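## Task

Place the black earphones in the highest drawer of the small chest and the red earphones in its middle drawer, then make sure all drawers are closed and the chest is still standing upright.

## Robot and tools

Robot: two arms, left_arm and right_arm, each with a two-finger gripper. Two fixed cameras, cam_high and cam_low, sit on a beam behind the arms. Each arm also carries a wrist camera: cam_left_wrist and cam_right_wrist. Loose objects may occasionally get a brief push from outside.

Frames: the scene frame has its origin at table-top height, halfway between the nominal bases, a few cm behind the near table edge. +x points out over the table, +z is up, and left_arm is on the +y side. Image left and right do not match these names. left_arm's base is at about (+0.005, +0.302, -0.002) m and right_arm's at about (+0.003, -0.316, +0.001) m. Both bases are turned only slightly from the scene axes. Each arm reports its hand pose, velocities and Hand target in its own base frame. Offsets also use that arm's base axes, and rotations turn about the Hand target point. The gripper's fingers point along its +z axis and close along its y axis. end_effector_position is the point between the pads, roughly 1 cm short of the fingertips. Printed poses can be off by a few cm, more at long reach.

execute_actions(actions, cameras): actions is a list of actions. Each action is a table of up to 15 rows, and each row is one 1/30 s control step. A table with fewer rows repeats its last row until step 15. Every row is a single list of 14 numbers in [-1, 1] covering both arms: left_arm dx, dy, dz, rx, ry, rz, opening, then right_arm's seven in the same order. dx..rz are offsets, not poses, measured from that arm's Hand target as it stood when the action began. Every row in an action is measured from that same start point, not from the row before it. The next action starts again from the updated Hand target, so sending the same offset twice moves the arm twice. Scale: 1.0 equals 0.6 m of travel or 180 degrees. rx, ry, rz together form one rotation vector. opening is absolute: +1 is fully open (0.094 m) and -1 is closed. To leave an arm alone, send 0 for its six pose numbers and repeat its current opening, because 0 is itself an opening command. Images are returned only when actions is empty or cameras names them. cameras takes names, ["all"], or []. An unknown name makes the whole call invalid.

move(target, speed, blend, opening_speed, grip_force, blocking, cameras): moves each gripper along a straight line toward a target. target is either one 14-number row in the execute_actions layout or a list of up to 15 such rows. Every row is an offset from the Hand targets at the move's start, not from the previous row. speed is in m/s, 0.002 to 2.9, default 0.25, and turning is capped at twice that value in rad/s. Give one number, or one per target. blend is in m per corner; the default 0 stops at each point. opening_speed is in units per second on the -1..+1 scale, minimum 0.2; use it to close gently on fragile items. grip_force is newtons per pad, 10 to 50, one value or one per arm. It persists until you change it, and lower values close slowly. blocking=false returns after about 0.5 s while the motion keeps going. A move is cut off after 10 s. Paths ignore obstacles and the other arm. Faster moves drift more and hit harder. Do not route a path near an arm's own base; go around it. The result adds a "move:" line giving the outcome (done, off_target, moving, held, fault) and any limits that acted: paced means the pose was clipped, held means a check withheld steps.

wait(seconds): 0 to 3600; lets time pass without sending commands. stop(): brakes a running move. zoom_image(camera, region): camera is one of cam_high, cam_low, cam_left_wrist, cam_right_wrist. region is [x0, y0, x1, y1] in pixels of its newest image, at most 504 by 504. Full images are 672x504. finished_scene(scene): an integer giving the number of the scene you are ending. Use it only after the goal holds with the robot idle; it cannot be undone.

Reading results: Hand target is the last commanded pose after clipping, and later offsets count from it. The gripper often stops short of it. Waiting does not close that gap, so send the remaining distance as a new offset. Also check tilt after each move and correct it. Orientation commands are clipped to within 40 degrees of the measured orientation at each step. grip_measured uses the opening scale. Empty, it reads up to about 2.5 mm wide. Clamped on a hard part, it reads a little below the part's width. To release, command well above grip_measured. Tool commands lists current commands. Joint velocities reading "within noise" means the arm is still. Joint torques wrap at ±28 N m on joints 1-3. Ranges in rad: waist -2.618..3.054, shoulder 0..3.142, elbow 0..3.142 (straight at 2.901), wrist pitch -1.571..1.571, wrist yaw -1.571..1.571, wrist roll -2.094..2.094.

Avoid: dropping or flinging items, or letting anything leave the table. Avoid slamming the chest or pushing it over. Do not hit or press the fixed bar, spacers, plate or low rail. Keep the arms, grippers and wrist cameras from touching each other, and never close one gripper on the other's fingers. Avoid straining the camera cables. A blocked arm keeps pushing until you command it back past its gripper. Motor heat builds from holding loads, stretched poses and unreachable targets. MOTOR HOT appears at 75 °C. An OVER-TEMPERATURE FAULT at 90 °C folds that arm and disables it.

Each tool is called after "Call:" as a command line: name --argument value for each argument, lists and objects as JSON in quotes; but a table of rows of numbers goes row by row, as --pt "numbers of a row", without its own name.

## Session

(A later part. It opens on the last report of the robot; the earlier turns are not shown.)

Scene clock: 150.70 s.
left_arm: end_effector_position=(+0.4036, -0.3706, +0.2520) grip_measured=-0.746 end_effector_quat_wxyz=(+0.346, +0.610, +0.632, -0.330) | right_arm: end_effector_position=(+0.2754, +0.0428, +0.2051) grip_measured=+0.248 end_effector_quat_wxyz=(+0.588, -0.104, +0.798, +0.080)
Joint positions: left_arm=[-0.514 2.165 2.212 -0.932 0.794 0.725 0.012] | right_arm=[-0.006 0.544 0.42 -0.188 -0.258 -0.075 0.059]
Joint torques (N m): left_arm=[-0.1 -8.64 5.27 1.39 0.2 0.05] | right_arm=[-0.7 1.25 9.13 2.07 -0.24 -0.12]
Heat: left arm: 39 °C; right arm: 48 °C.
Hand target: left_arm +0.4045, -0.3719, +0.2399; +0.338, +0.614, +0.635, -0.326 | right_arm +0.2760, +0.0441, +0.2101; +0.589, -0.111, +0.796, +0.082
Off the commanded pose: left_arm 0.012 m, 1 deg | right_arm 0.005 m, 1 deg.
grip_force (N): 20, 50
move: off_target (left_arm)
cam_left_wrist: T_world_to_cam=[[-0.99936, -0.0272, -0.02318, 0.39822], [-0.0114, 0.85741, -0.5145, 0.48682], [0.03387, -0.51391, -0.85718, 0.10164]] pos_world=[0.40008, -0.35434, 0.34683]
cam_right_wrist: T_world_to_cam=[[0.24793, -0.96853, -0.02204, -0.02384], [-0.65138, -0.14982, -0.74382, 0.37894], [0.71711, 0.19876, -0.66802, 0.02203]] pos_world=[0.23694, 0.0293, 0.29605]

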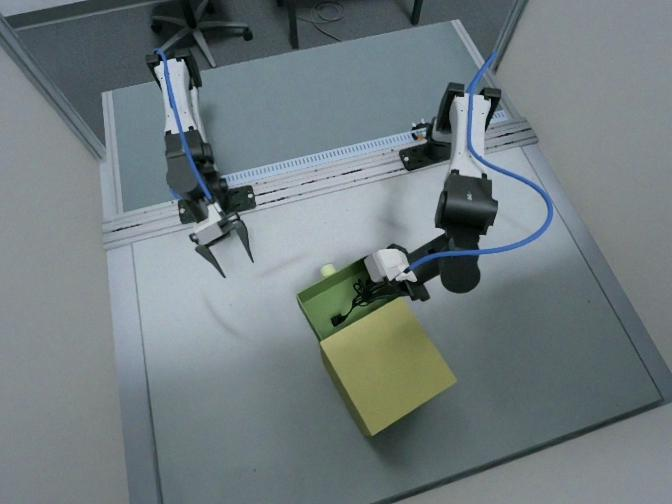

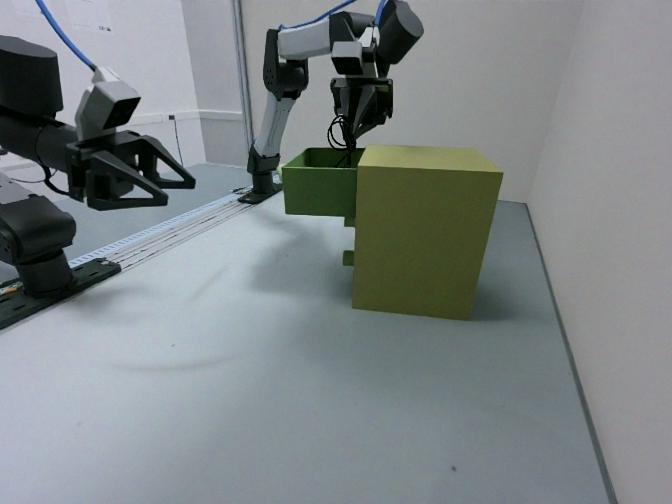

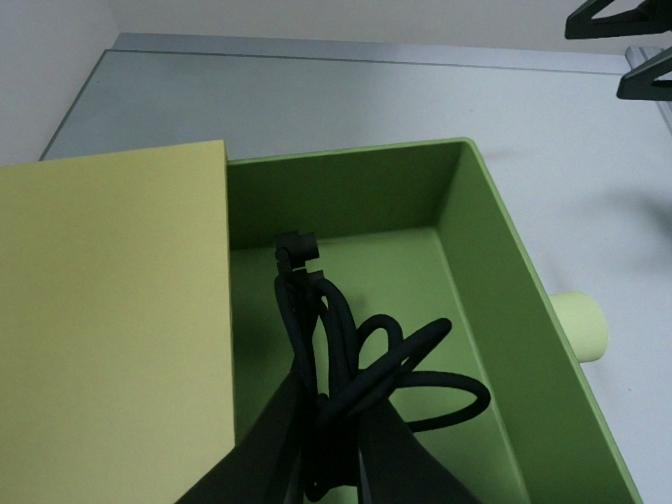

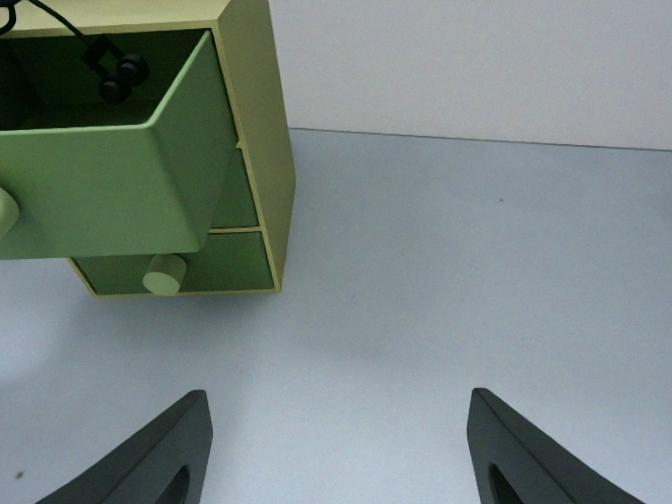

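Call:
move --pt "-0.013 -0.0027 -0.0217 0 0 0 -1 0 0 0 0 0 0 0.25" --pt "-0.013 -0.0027 -0.0217 0 0 0 -0.4 0 0 0 0 0 0 0.25" --speed '[0.08,0.1]' --cameras '["cam_high","cam_low","cam_left_wrist","cam_right_wrist"]'

Scene clock: 153.10 s.
left_arm: end_effector_position=(+0.3947, -0.3781, +0.2272) grip_measured=-0.403 end_effector_quat_wxyz=(+0.334, +0.616, +0.629, -0.337) | right_arm: end_effector_position=(+0.2754, +0.0428, +0.2051) grip_measured=+0.248 end_effector_quat_wxyz=(+0.588, -0.104, +0.798, +0.080)
Joint positions: left_arm=[-0.534 2.148 2.094 -0.854 0.799 0.727 0.028] | right_arm=[-0.006 0.544 0.42 -0.188 -0.258 -0.075 0.059]
Joint torques (N m): left_arm=[0.61 -11 4.41 1.5 0.09 -0.11] | right_arm=[-0.73 1.22 9.16 2.06 -0.23 -0.12]
Heat: left arm: 39 °C; right arm: 48 °C.
Hand target: left_arm +0.3968, -0.3735, +0.2270; +0.338, +0.614, +0.635, -0.326 | right_arm +0.2760, +0.0441, +0.2101; +0.589, -0.111, +0.796, +0.082
Off the commanded pose: left_arm 0.005 m, 2 deg | right_arm 0.005 m, 1 deg.
grip_force (N): 20, 50
move: done
cam_left_wrist: T_world_to_cam=[[-0.99999, -0.00345, -0.00284, 0.39311], [-0.00153, 0.86184, -0.50718, 0.4765], [0.0042, -0.50717, -0.86184, 0.09208]] pos_world=[0.39345, -0.36261, 0.32214]
cam_right_wrist: T_world_to_cam=[[0.24793, -0.96853, -0.02204, -0.02384], [-0.65138, -0.14982, -0.74382, 0.37894], [0.71711, 0.19876, -0.66802, 0.02203]] pos_world=[0.23694, 0.0293, 0.29605]

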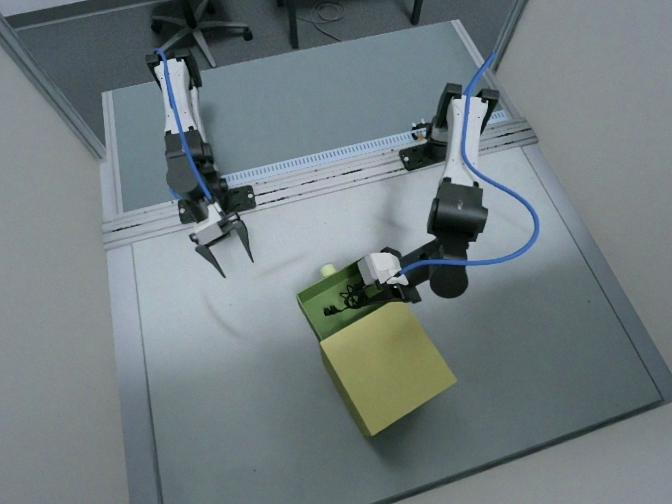

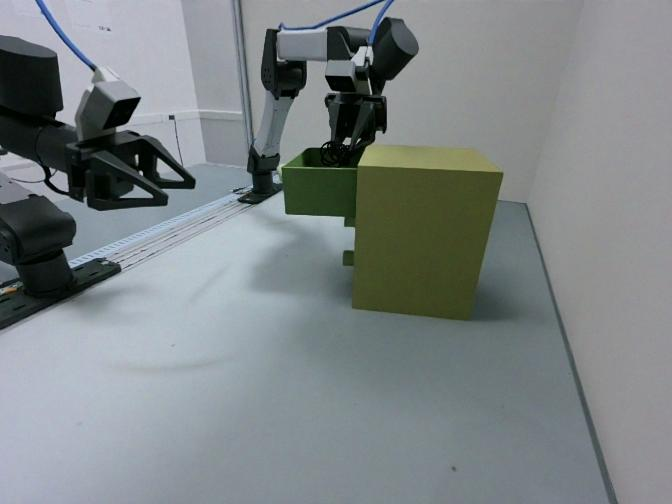

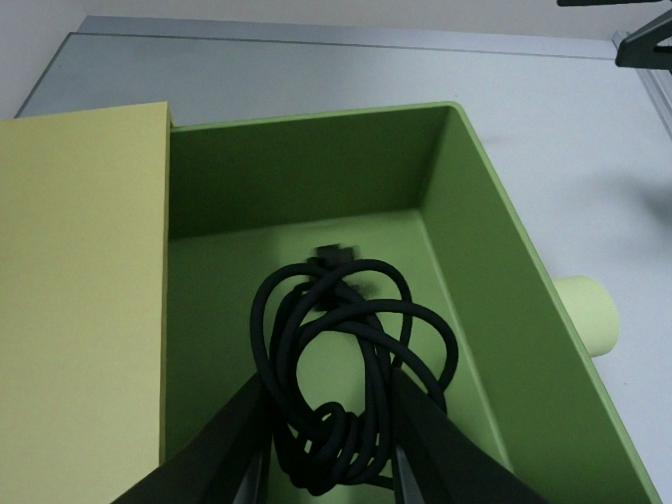

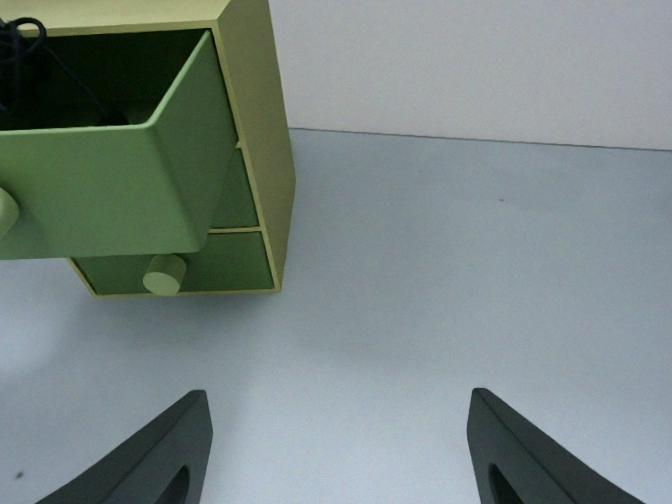

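Call:
zoom_image --camera "cam_left_wrist" --region '[180, 220, 500, 504]'

Call:
wait --seconds 0.1 --cameras '["cam_high","cam_low","cam_left_wrist","cam_right_wrist"]'

Call:
zoom_image --camera "cam_left_wrist" --region '[180, 220, 500, 504]'

Call:
zoom_image --camera "cam_low" --region '[260, 70, 400, 230]'

Scaled by 1.575 from the camera's image (finer frame: 960x720).

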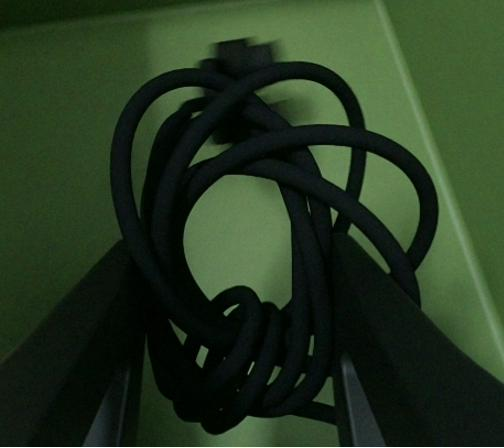

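Scene clock: 153.60 s.
left_arm: end_effector_position=(+0.3947, -0.3781, +0.2272) grip_measured=-0.402 end_effector_quat_wxyz=(+0.334, +0.616, +0.629, -0.337) | right_arm: end_effector_position=(+0.2754, +0.0428, +0.2051) grip_measured=+0.248 end_effector_quat_wxyz=(+0.588, -0.104, +0.798, +0.080)
Joint positions: left_arm=[-0.534 2.148 2.094 -0.854 0.799 0.727 0.028] | right_arm=[-0.006 0.544 0.42 -0.188 -0.258 -0.075 0.059]
Joint torques (N m): left_arm=[0.69 -10.99 4.42 1.49 0.08 -0.08] | right_arm=[-0.69 1.25 9.16 2.07 -0.23 -0.11]
Heat: left arm: 39 °C; right arm: 48 °C.
Hand target: left_arm +0.3968, -0.3735, +0.2270; +0.338, +0.614, +0.635, -0.326 | right_arm +0.2760, +0.0441, +0.2101; +0.589, -0.111, +0.796, +0.082
Tool commands: left_gripper/opening=-0.4 right_gripper/opening=+0.25
Off the commanded pose: left_arm 0.005 m, 2 deg | right_arm 0.005 m, 1 deg.
grip_force (N): 20, 50
wait: 0.10 s; at rest from the start
cam_left_wrist: T_world_to_cam=[[-0.99999, -0.00345, -0.00284, 0.39311], [-0.00153, 0.86184, -0.50718, 0.4765], [0.0042, -0.50717, -0.86184, 0.09208]] pos_world=[0.39345, -0.36261, 0.32214]
cam_right_wrist: T_world_to_cam=[[0.24793, -0.96853, -0.02204, -0.02384], [-0.65138, -0.14982, -0.74382, 0.37894], [0.71711, 0.19876, -0.66802, 0.02203]] pos_world=[0.23694, 0.0293, 0.29605]

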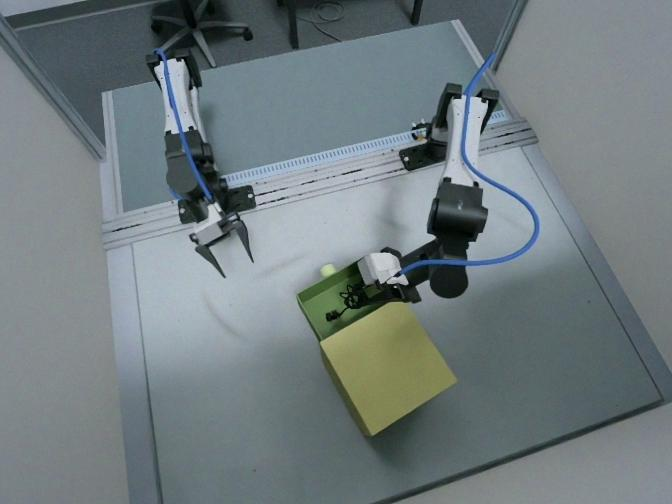

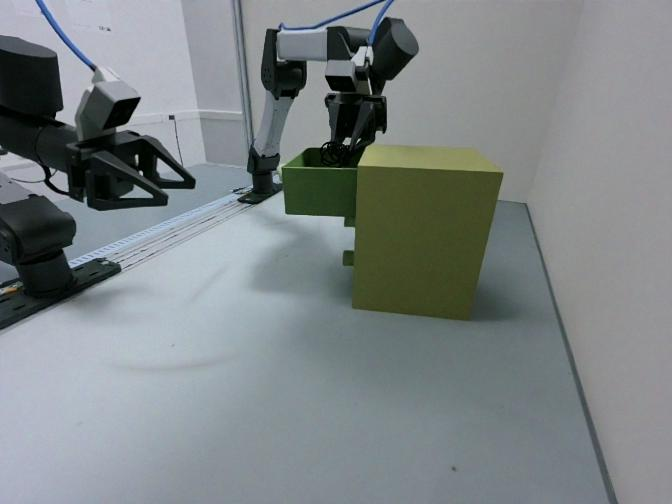

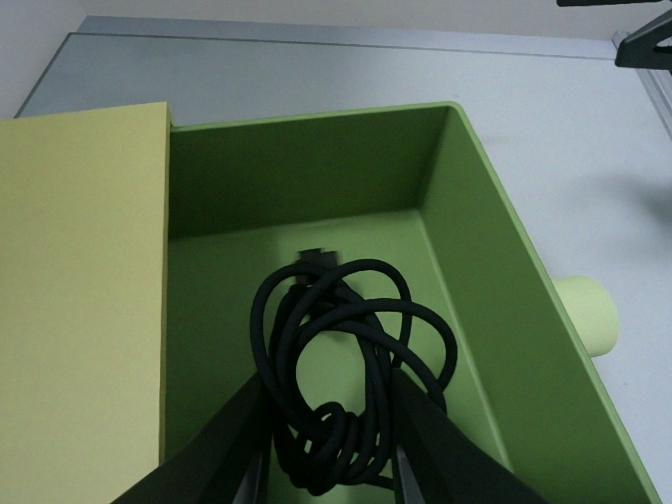

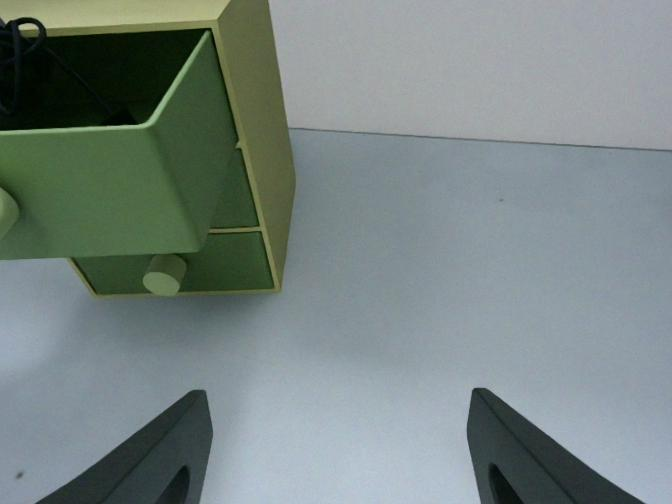

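Scaled by 1.575 from the camera's image (finer frame: 960x720).

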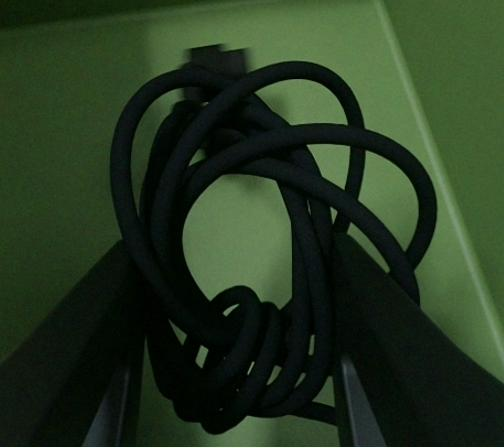

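Scaled by 3.150 from the camera's image (finer frame: 960x720).

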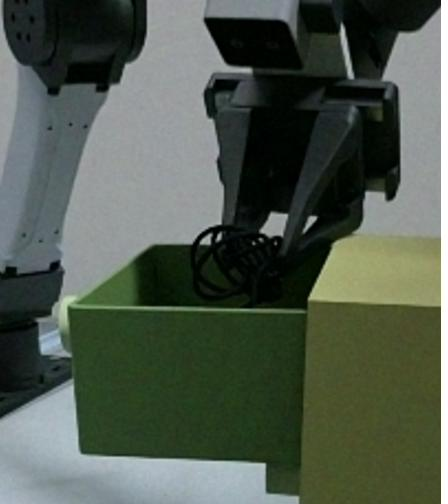

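Call:
execute_actions --actions '[]'

Scene clock: 155.13 s.
left_arm: end_effector_position=(+0.3947, -0.3781, +0.2272) grip_measured=-0.402 end_effector_quat_wxyz=(+0.334, +0.616, +0.629, -0.337) | right_arm: end_effector_position=(+0.2754, +0.0428, +0.2051) grip_measured=+0.248 end_effector_quat_wxyz=(+0.588, -0.104, +0.798, +0.080)
Joint positions: left_arm=[-0.534 2.148 2.094 -0.854 0.799 0.727 0.028] | right_arm=[-0.006 0.544 0.42 -0.188 -0.258 -0.075 0.059]
Joint velocities: within noise
Joint torques (N m): left_arm=[0.61 -11.06 4.36 1.48 0.09 -0.09] | right_arm=[-0.75 1.24 9.14 2.06 -0.23 -0.12]
Heat: left arm: 40 °C; right arm: 48 °C.
Hand target: left_arm +0.3968, -0.3735, +0.2270; +0.338, +0.614, +0.635, -0.326 | right_arm +0.2760, +0.0441, +0.2101; +0.589, -0.111, +0.796, +0.082
Tool commands: left_gripper/opening=-0.4 right_gripper/opening=+0.25
Off the commanded pose: left_arm 0.005 m, 2 deg | right_arm 0.005 m, 1 deg.
grip_force (N): 20, 50
camera_calibration:
cam_left_wrist: T_world_to_cam=[[-0.99999, -0.00345, -0.00284, 0.39311], [-0.00153, 0.86184, -0.50718, 0.4765], [0.0042, -0.50717, -0.86184, 0.09208]] pos_world=[0.39345, -0.36261, 0.32214]
cam_right_wrist: T_world_to_cam=[[0.24793, -0.96853, -0.02204, -0.02384], [-0.65138, -0.14982, -0.74382, 0.37894], [0.71711, 0.19876, -0.66802, 0.02203]] pos_world=[0.23694, 0.0293, 0.29605]

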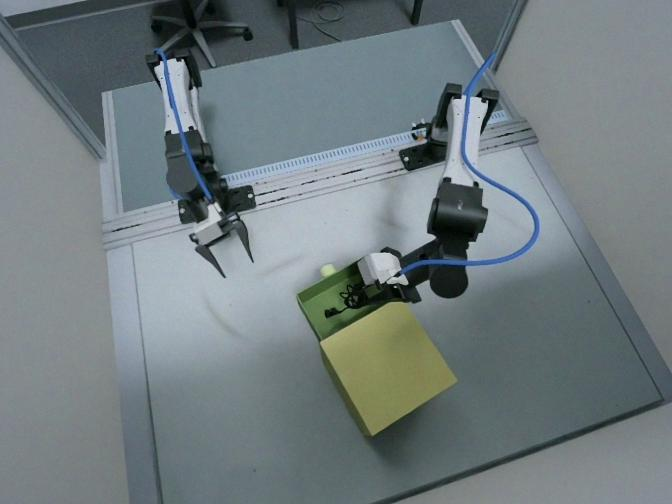

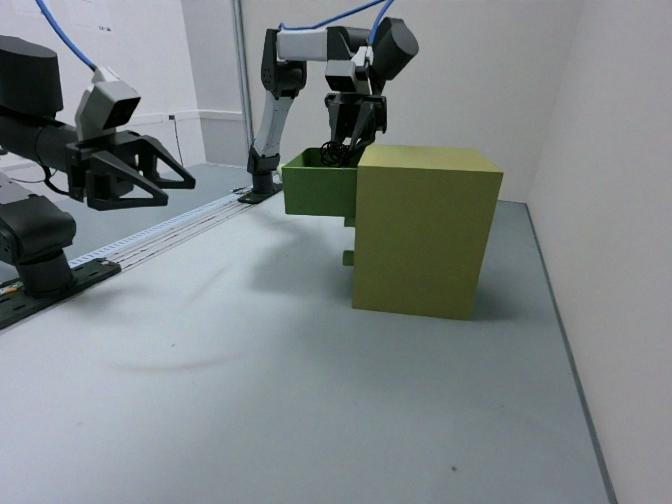

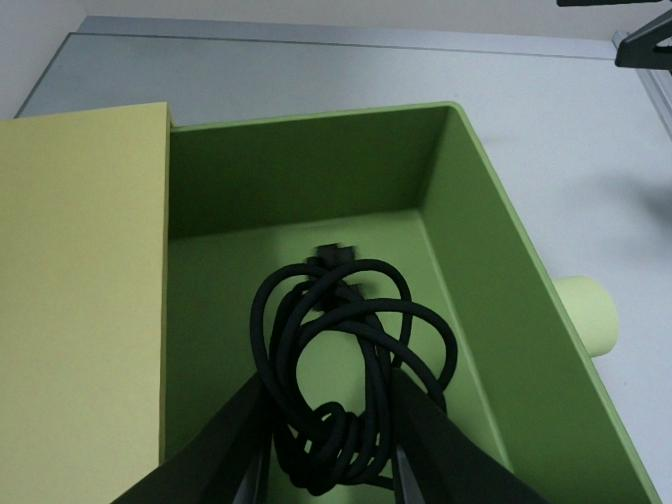

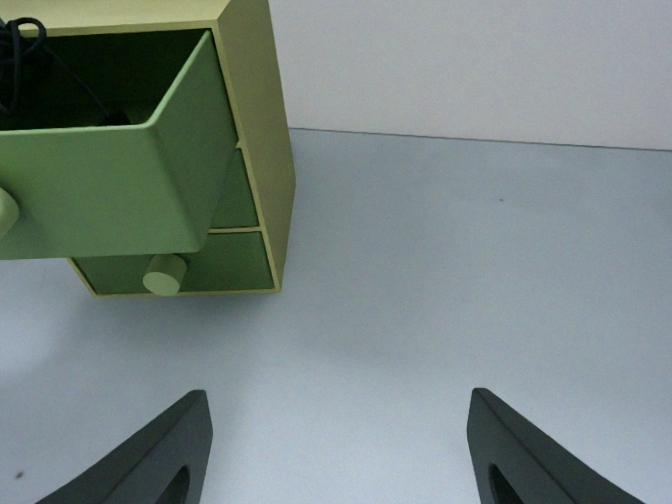

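Call:
zoom_image --camera "cam_left_wrist" --region '[200, 220, 500, 504]'

Call:
zoom_image --camera "cam_low" --region '[260, 60, 420, 240]'

Scaled by 1.680 from the camera's image (finer frame: 960x720).

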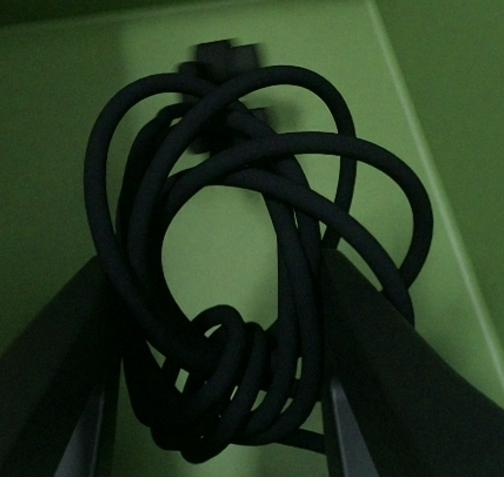

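Scaled by 2.800 from the camera's image (finer frame: 960x720).

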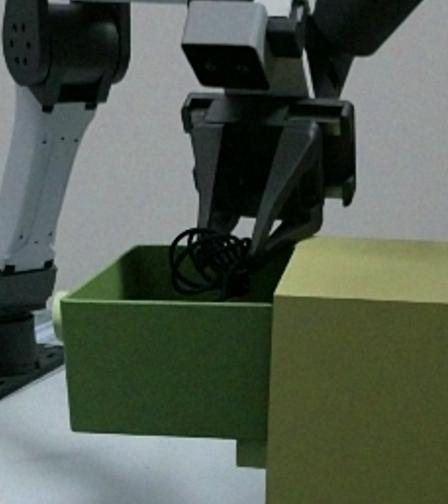

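Call:
move --pt "0 0 0 0 0 0 -0.05 0 0 0 0 0 0 0.25" --pt "-0.0015 0.0419 0.0273 0 0 0 -0.05 0 0 0 0 0 0 0.25" --speed '[0.06,0.06]' --cameras '["cam_left_wrist","cam_low"]'

Scene clock: 159.10 s.
left_arm: end_effector_position=(+0.3975, -0.3594, +0.2345) grip_measured=-0.053 end_effector_quat_wxyz=(+0.336, +0.616, +0.630, -0.334) | right_arm: end_effector_position=(+0.2754, +0.0428, +0.2051) grip_measured=+0.248 end_effector_quat_wxyz=(+0.588, -0.104, +0.798, +0.080)
Joint positions: left_arm=[-0.496 2.126 2.094 -0.903 0.816 0.769 0.045] | right_arm=[-0.006 0.544 0.42 -0.188 -0.258 -0.075 0.059]
Joint torques (N m): left_arm=[1.57 -11.92 5.55 1.03 0.23 0.04] | right_arm=[-0.72 1.25 9.16 2.06 -0.24 -0.12]
Heat: left arm: 41 °C; right arm: 48 °C.
Hand target: left_arm +0.3959, -0.3483, +0.2433; +0.338, +0.614, +0.635, -0.326 | right_arm +0.2760, +0.0441, +0.2101; +0.589, -0.111, +0.796, +0.082
Off the commanded pose: left_arm 0.014 m, 1 deg | right_arm 0.005 m, 1 deg.
grip_force (N): 20, 50
move: off_target (left_arm)
cam_left_wrist: T_world_to_cam=[[-0.99994, -0.0074, -0.00863, 0.39593], [-0.00202, 0.86268, -0.50575, 0.46423], [0.01119, -0.5057, -0.86264, 0.10588]] pos_world=[0.39566, -0.34401, 0.32954]
Images, in order (width x height): cam_low 672x504, cam_left_wrist 672x504.

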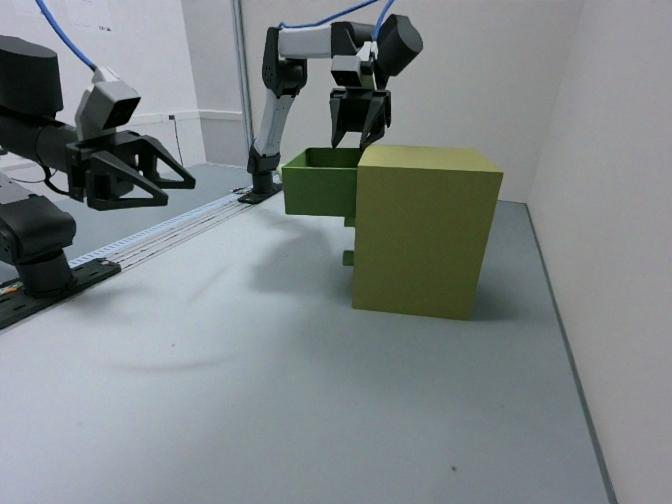

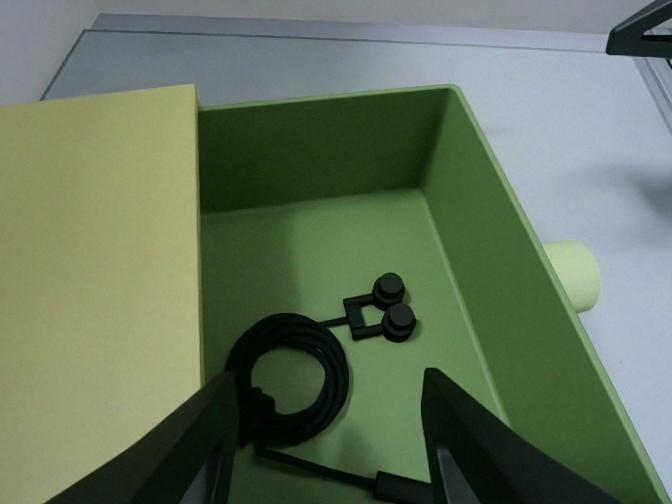

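Call:
move --pt "-0.0028 0.0838 0.0545 0 0 0 -0.05 0.0033 0.0765 -0.0118 0 0 0 -1" --pt "-0.2098 0.4138 0.0278 0 0 0.1833 -0.05 0.0278 0.2682 -0.0268 0 0 0 -1" --speed '[0.25,0.32]' --blend '[0.03,0]' --cameras '["cam_right_wrist","cam_low"]'

Scene clock: 164.10 s.
left_arm: end_effector_position=(+0.2730, -0.0998, +0.2589) grip_measured=-0.053 end_effector_quat_wxyz=(+0.410, +0.404, +0.789, -0.215) | right_arm: end_effector_position=(+0.2890, +0.2012, +0.1848) grip_measured=-0.997 end_effector_quat_wxyz=(+0.581, -0.123, +0.801, +0.076)
Joint positions: left_arm=[0.089 1.121 1.15 -0.975 0.79 0.769 0.045] | right_arm=[0.872 1.074 0.515 0.181 0.556 0.184 0]
Joint torques (N m): left_arm=[0.88 -3.4 5.05 1.37 0.52 0.05] | right_arm=[0.21 -1.37 9.52 2.13 0.28 0.1]
Heat: left arm: 42 °C; right arm: 48 °C.
Hand target: left_arm +0.2700, -0.1001, +0.2599; +0.416, +0.408, +0.783, -0.217 | right_arm +0.2927, +0.2050, +0.1942; +0.589, -0.111, +0.796, +0.082
Off the commanded pose: left_arm 0.003 m, 1 deg | right_arm 0.011 m, 2 deg.
grip_force (N): 20, 50
move: off_target (right_arm)
cam_right_wrist: T_world_to_cam=[[0.2742, -0.96165, 0.00588, 0.11162], [-0.65339, -0.19079, -0.73259, 0.40319], [0.70562, 0.19704, -0.68065, -0.02675]] pos_world=[0.2517, 0.18953, 0.27651]
Images, in order (width x height): cam_low 672x504, cam_right_wrist 672x504.

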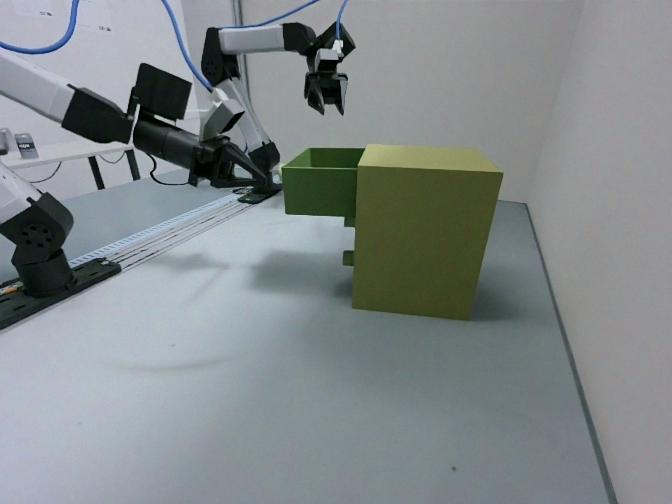

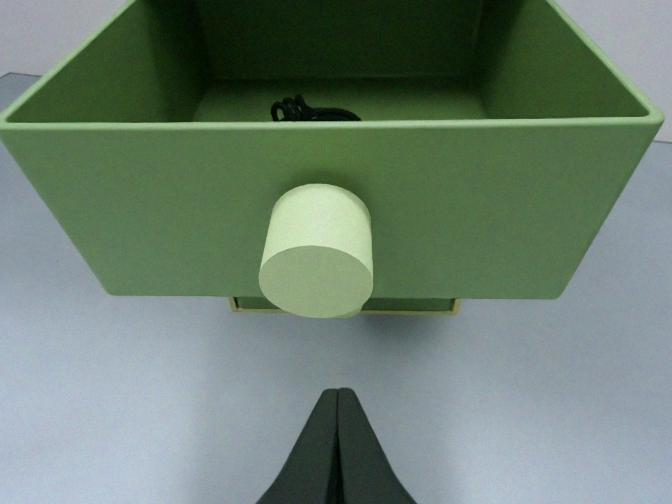

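Call:
move --target '[0,0,0,0,0,0,-0.05,0.0228,0.0165,0.0288,0,0,0,-1]' --speed 0.15 --cameras '["cam_right_wrist"]'

Scene clock: 166.27 s.
left_arm: end_effector_position=(+0.2730, -0.0999, +0.2590) grip_measured=-0.053 end_effector_quat_wxyz=(+0.410, +0.404, +0.789, -0.216) | right_arm: end_effector_position=(+0.3026, +0.2125, +0.2069) grip_measured=-0.997 end_effector_quat_wxyz=(+0.589, -0.115, +0.796, +0.080)
Joint positions: left_arm=[0.089 1.121 1.15 -0.975 0.791 0.769 0.045] | right_arm=[0.864 1.13 0.614 0.163 0.557 0.184 0]
Joint torques (N m): left_arm=[0.85 -3.36 5.03 1.36 0.52 0.05] | right_arm=[-0.69 -1.76 9.61 1.95 0.09 0.03]
Heat: left arm: 42 °C; right arm: 49 °C.
Hand target: left_arm +0.2700, -0.1001, +0.2600; +0.416, +0.408, +0.783, -0.217 | right_arm +0.3065, +0.2148, +0.2115; +0.589, -0.110, +0.796, +0.082
Off the commanded pose: left_arm 0.003 m, 1 deg | right_arm 0.006 m, 1 deg.
grip_force (N): 20, 50
move: done
cam_right_wrist: T_world_to_cam=[[0.26547, -0.96409, -0.00762, 0.12469], [-0.64323, -0.17122, -0.74628, 0.42597], [0.71818, 0.20302, -0.66559, -0.03183]] pos_world=[0.26376, 0.19961, 0.29766]

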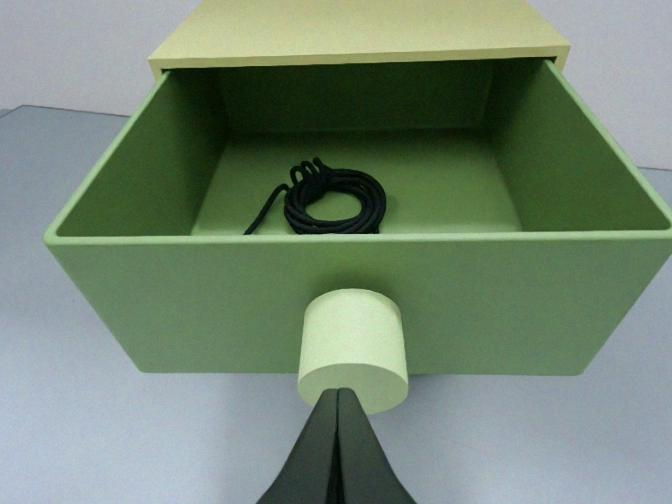

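Call:
move --pt "0 0 0 0 0 0 -0.05 0.1467 0.037 -0.005 0 0 0 -1" --pt "0 0 0 0 0 0 -0.05 0.2005 0.0512 -0.0033 0 0 0 -1" --speed '[0.1,0.05]' --blend '[0.01,0]' --cameras '["cam_right_wrist","cam_low"]'

Scene clock: 170.33 s.
left_arm: end_effector_position=(+0.2730, -0.0999, +0.2590) grip_measured=-0.053 end_effector_quat_wxyz=(+0.410, +0.404, +0.789, -0.216) | right_arm: end_effector_position=(+0.4150, +0.2394, +0.2033) grip_measured=-0.997 end_effector_quat_wxyz=(+0.581, -0.110, +0.804, +0.072)
Joint positions: left_arm=[0.089 1.121 1.15 -0.975 0.791 0.769 0.045] | right_arm=[0.657 1.567 0.944 0.277 0.377 0.12 0]
Joint torques (N m): left_arm=[0.85 -3.38 5.14 1.36 0.51 0.06] | right_arm=[-1.35 -3.71 10.4 2.38 -0.18 -0.1]
Heat: left arm: 41 °C; right arm: 50 °C.
Hand target: left_arm +0.2700, -0.1001, +0.2600; +0.416, +0.408, +0.783, -0.217 | right_arm +0.4267, +0.2456, +0.2094; +0.589, -0.111, +0.796, +0.082
Off the commanded pose: left_arm 0.003 m, 1 deg | right_arm 0.015 m, 2 deg.
grip_force (N): 20, 50
move: off_target (right_arm)
cam_right_wrist: T_world_to_cam=[[0.24829, -0.96868, -0.00389, 0.12822], [-0.66194, -0.16674, -0.73077, 0.50373], [0.70723, 0.18402, -0.68261, -0.10784]] pos_world=[0.37787, 0.22804, 0.295]
Images, in order (width x height): cam_low 672x504, cam_right_wrist 672x504.

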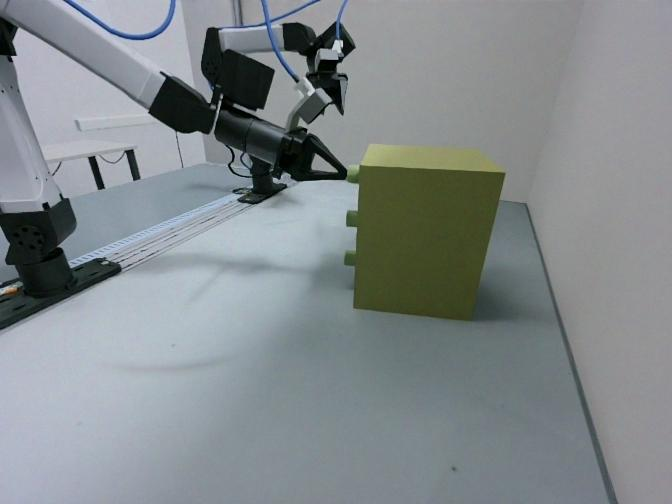

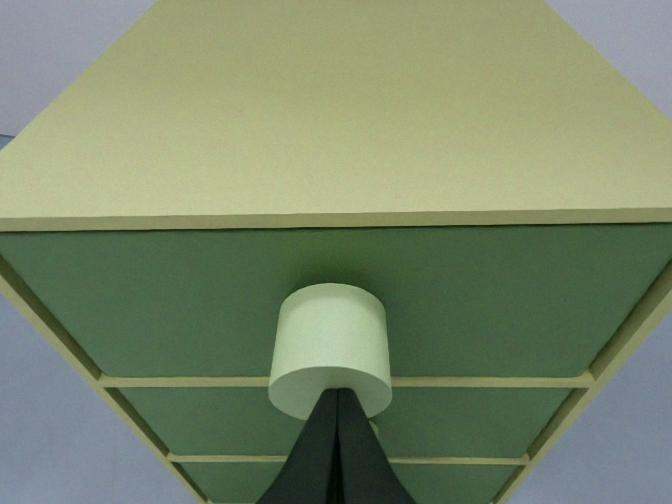

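Call:
zoom_image --camera "cam_low" --region '[320, 140, 420, 320]'

Call:
zoom_image --camera "cam_right_wrist" --region '[0, 190, 504, 504]'

Scaled by 2.800 from the camera's image (finer frame: 960x720).

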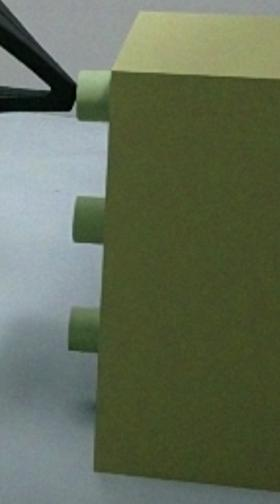

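Scaled by 1.000.

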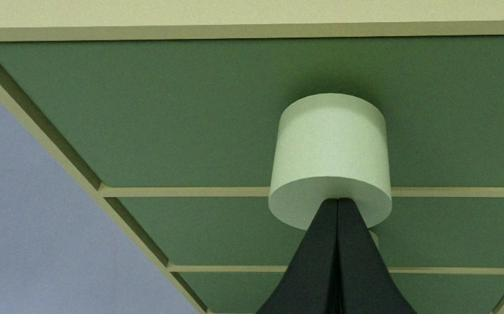

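Call:
move --target '[0,0,0,0,0,0,-0.05,-0.1195,-0.0393,0.01,0,0,0,-1]' --speed 0.2 --cameras '["cam_right_wrist","cam_low","cam_high","cam_left_wrist"]'

Scene clock: 173.33 s.
left_arm: end_effector_position=(+0.2730, -0.0999, +0.2590) grip_measured=-0.053 end_effector_quat_wxyz=(+0.410, +0.404, +0.789, -0.216) | right_arm: end_effector_position=(+0.3591, +0.2256, +0.2102) grip_measured=-0.997 end_effector_quat_wxyz=(+0.585, -0.120, +0.798, +0.080)
Joint positions: left_arm=[0.089 1.121 1.15 -0.975 0.791 0.769 0.045] | right_arm=[0.73 1.343 0.767 0.237 0.423 0.129 0]
Joint torques (N m): left_arm=[0.87 -3.4 5.08 1.36 0.52 0.05] | right_arm=[0.23 -6.56 6.69 2 0.21 0.09]
Heat: left arm: 40 °C; right arm: 50 °C.
Hand target: left_arm +0.2700, -0.1001, +0.2600; +0.416, +0.408, +0.783, -0.217 | right_arm +0.3550, +0.2220, +0.2153; +0.589, -0.111, +0.796, +0.082
Off the commanded pose: left_arm 0.003 m, 1 deg | right_arm 0.008 m, 1 deg.
grip_force (N): 20, 50
move: done
cam_left_wrist: T_world_to_cam=[[-0.82094, -0.57096, -0.00804, 0.16836], [-0.49596, 0.71994, -0.4855, 0.36779], [0.28299, -0.39458, -0.8742, 0.1994]] pos_world=[0.2642, -0.08997, 0.35423]
cam_right_wrist: T_world_to_cam=[[0.27341, -0.96189, -0.00206, 0.11773], [-0.64778, -0.18254, -0.73963, 0.46979], [0.71107, 0.20356, -0.67301, -0.06884]] pos_world=[0.32109, 0.21301, 0.30138]

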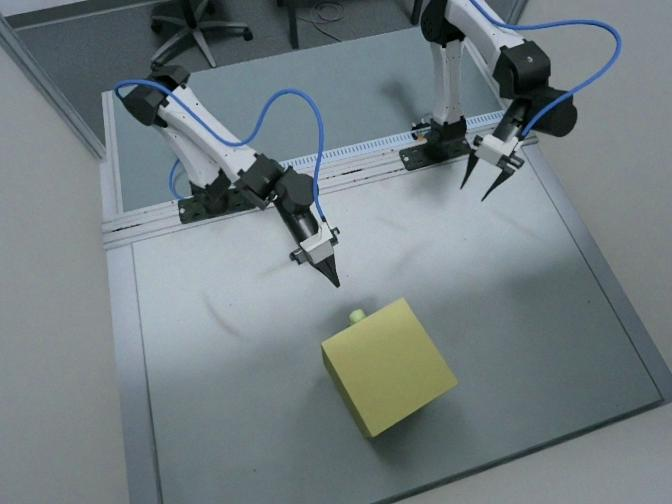

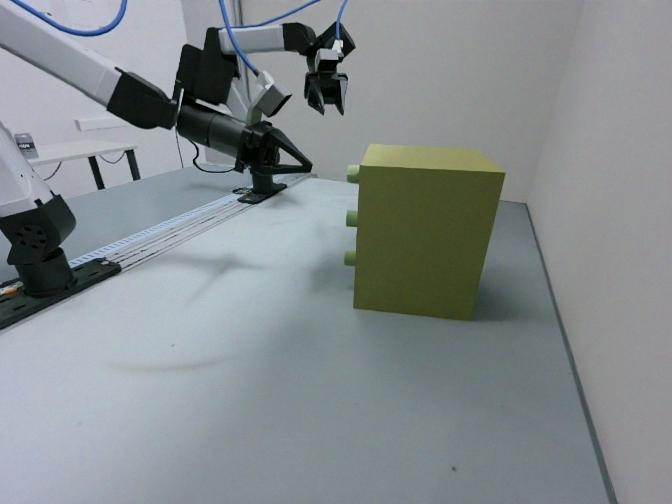

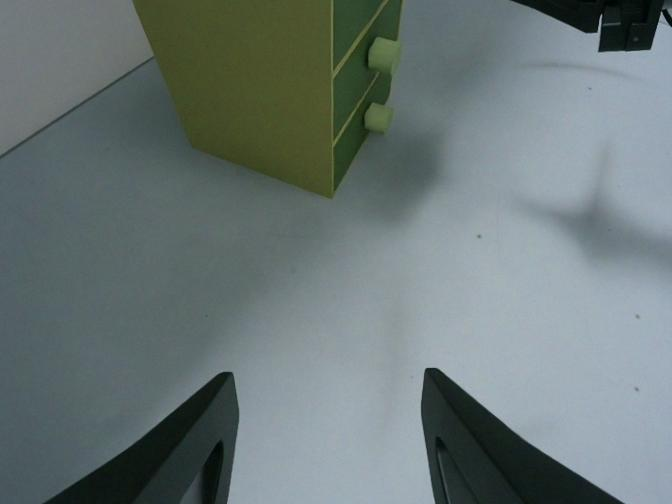

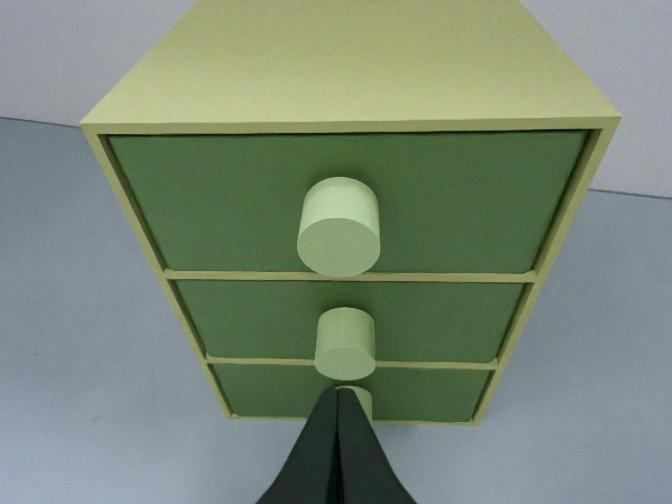

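Call:
finished_scene --scene 2

The scene is finished: the task was done.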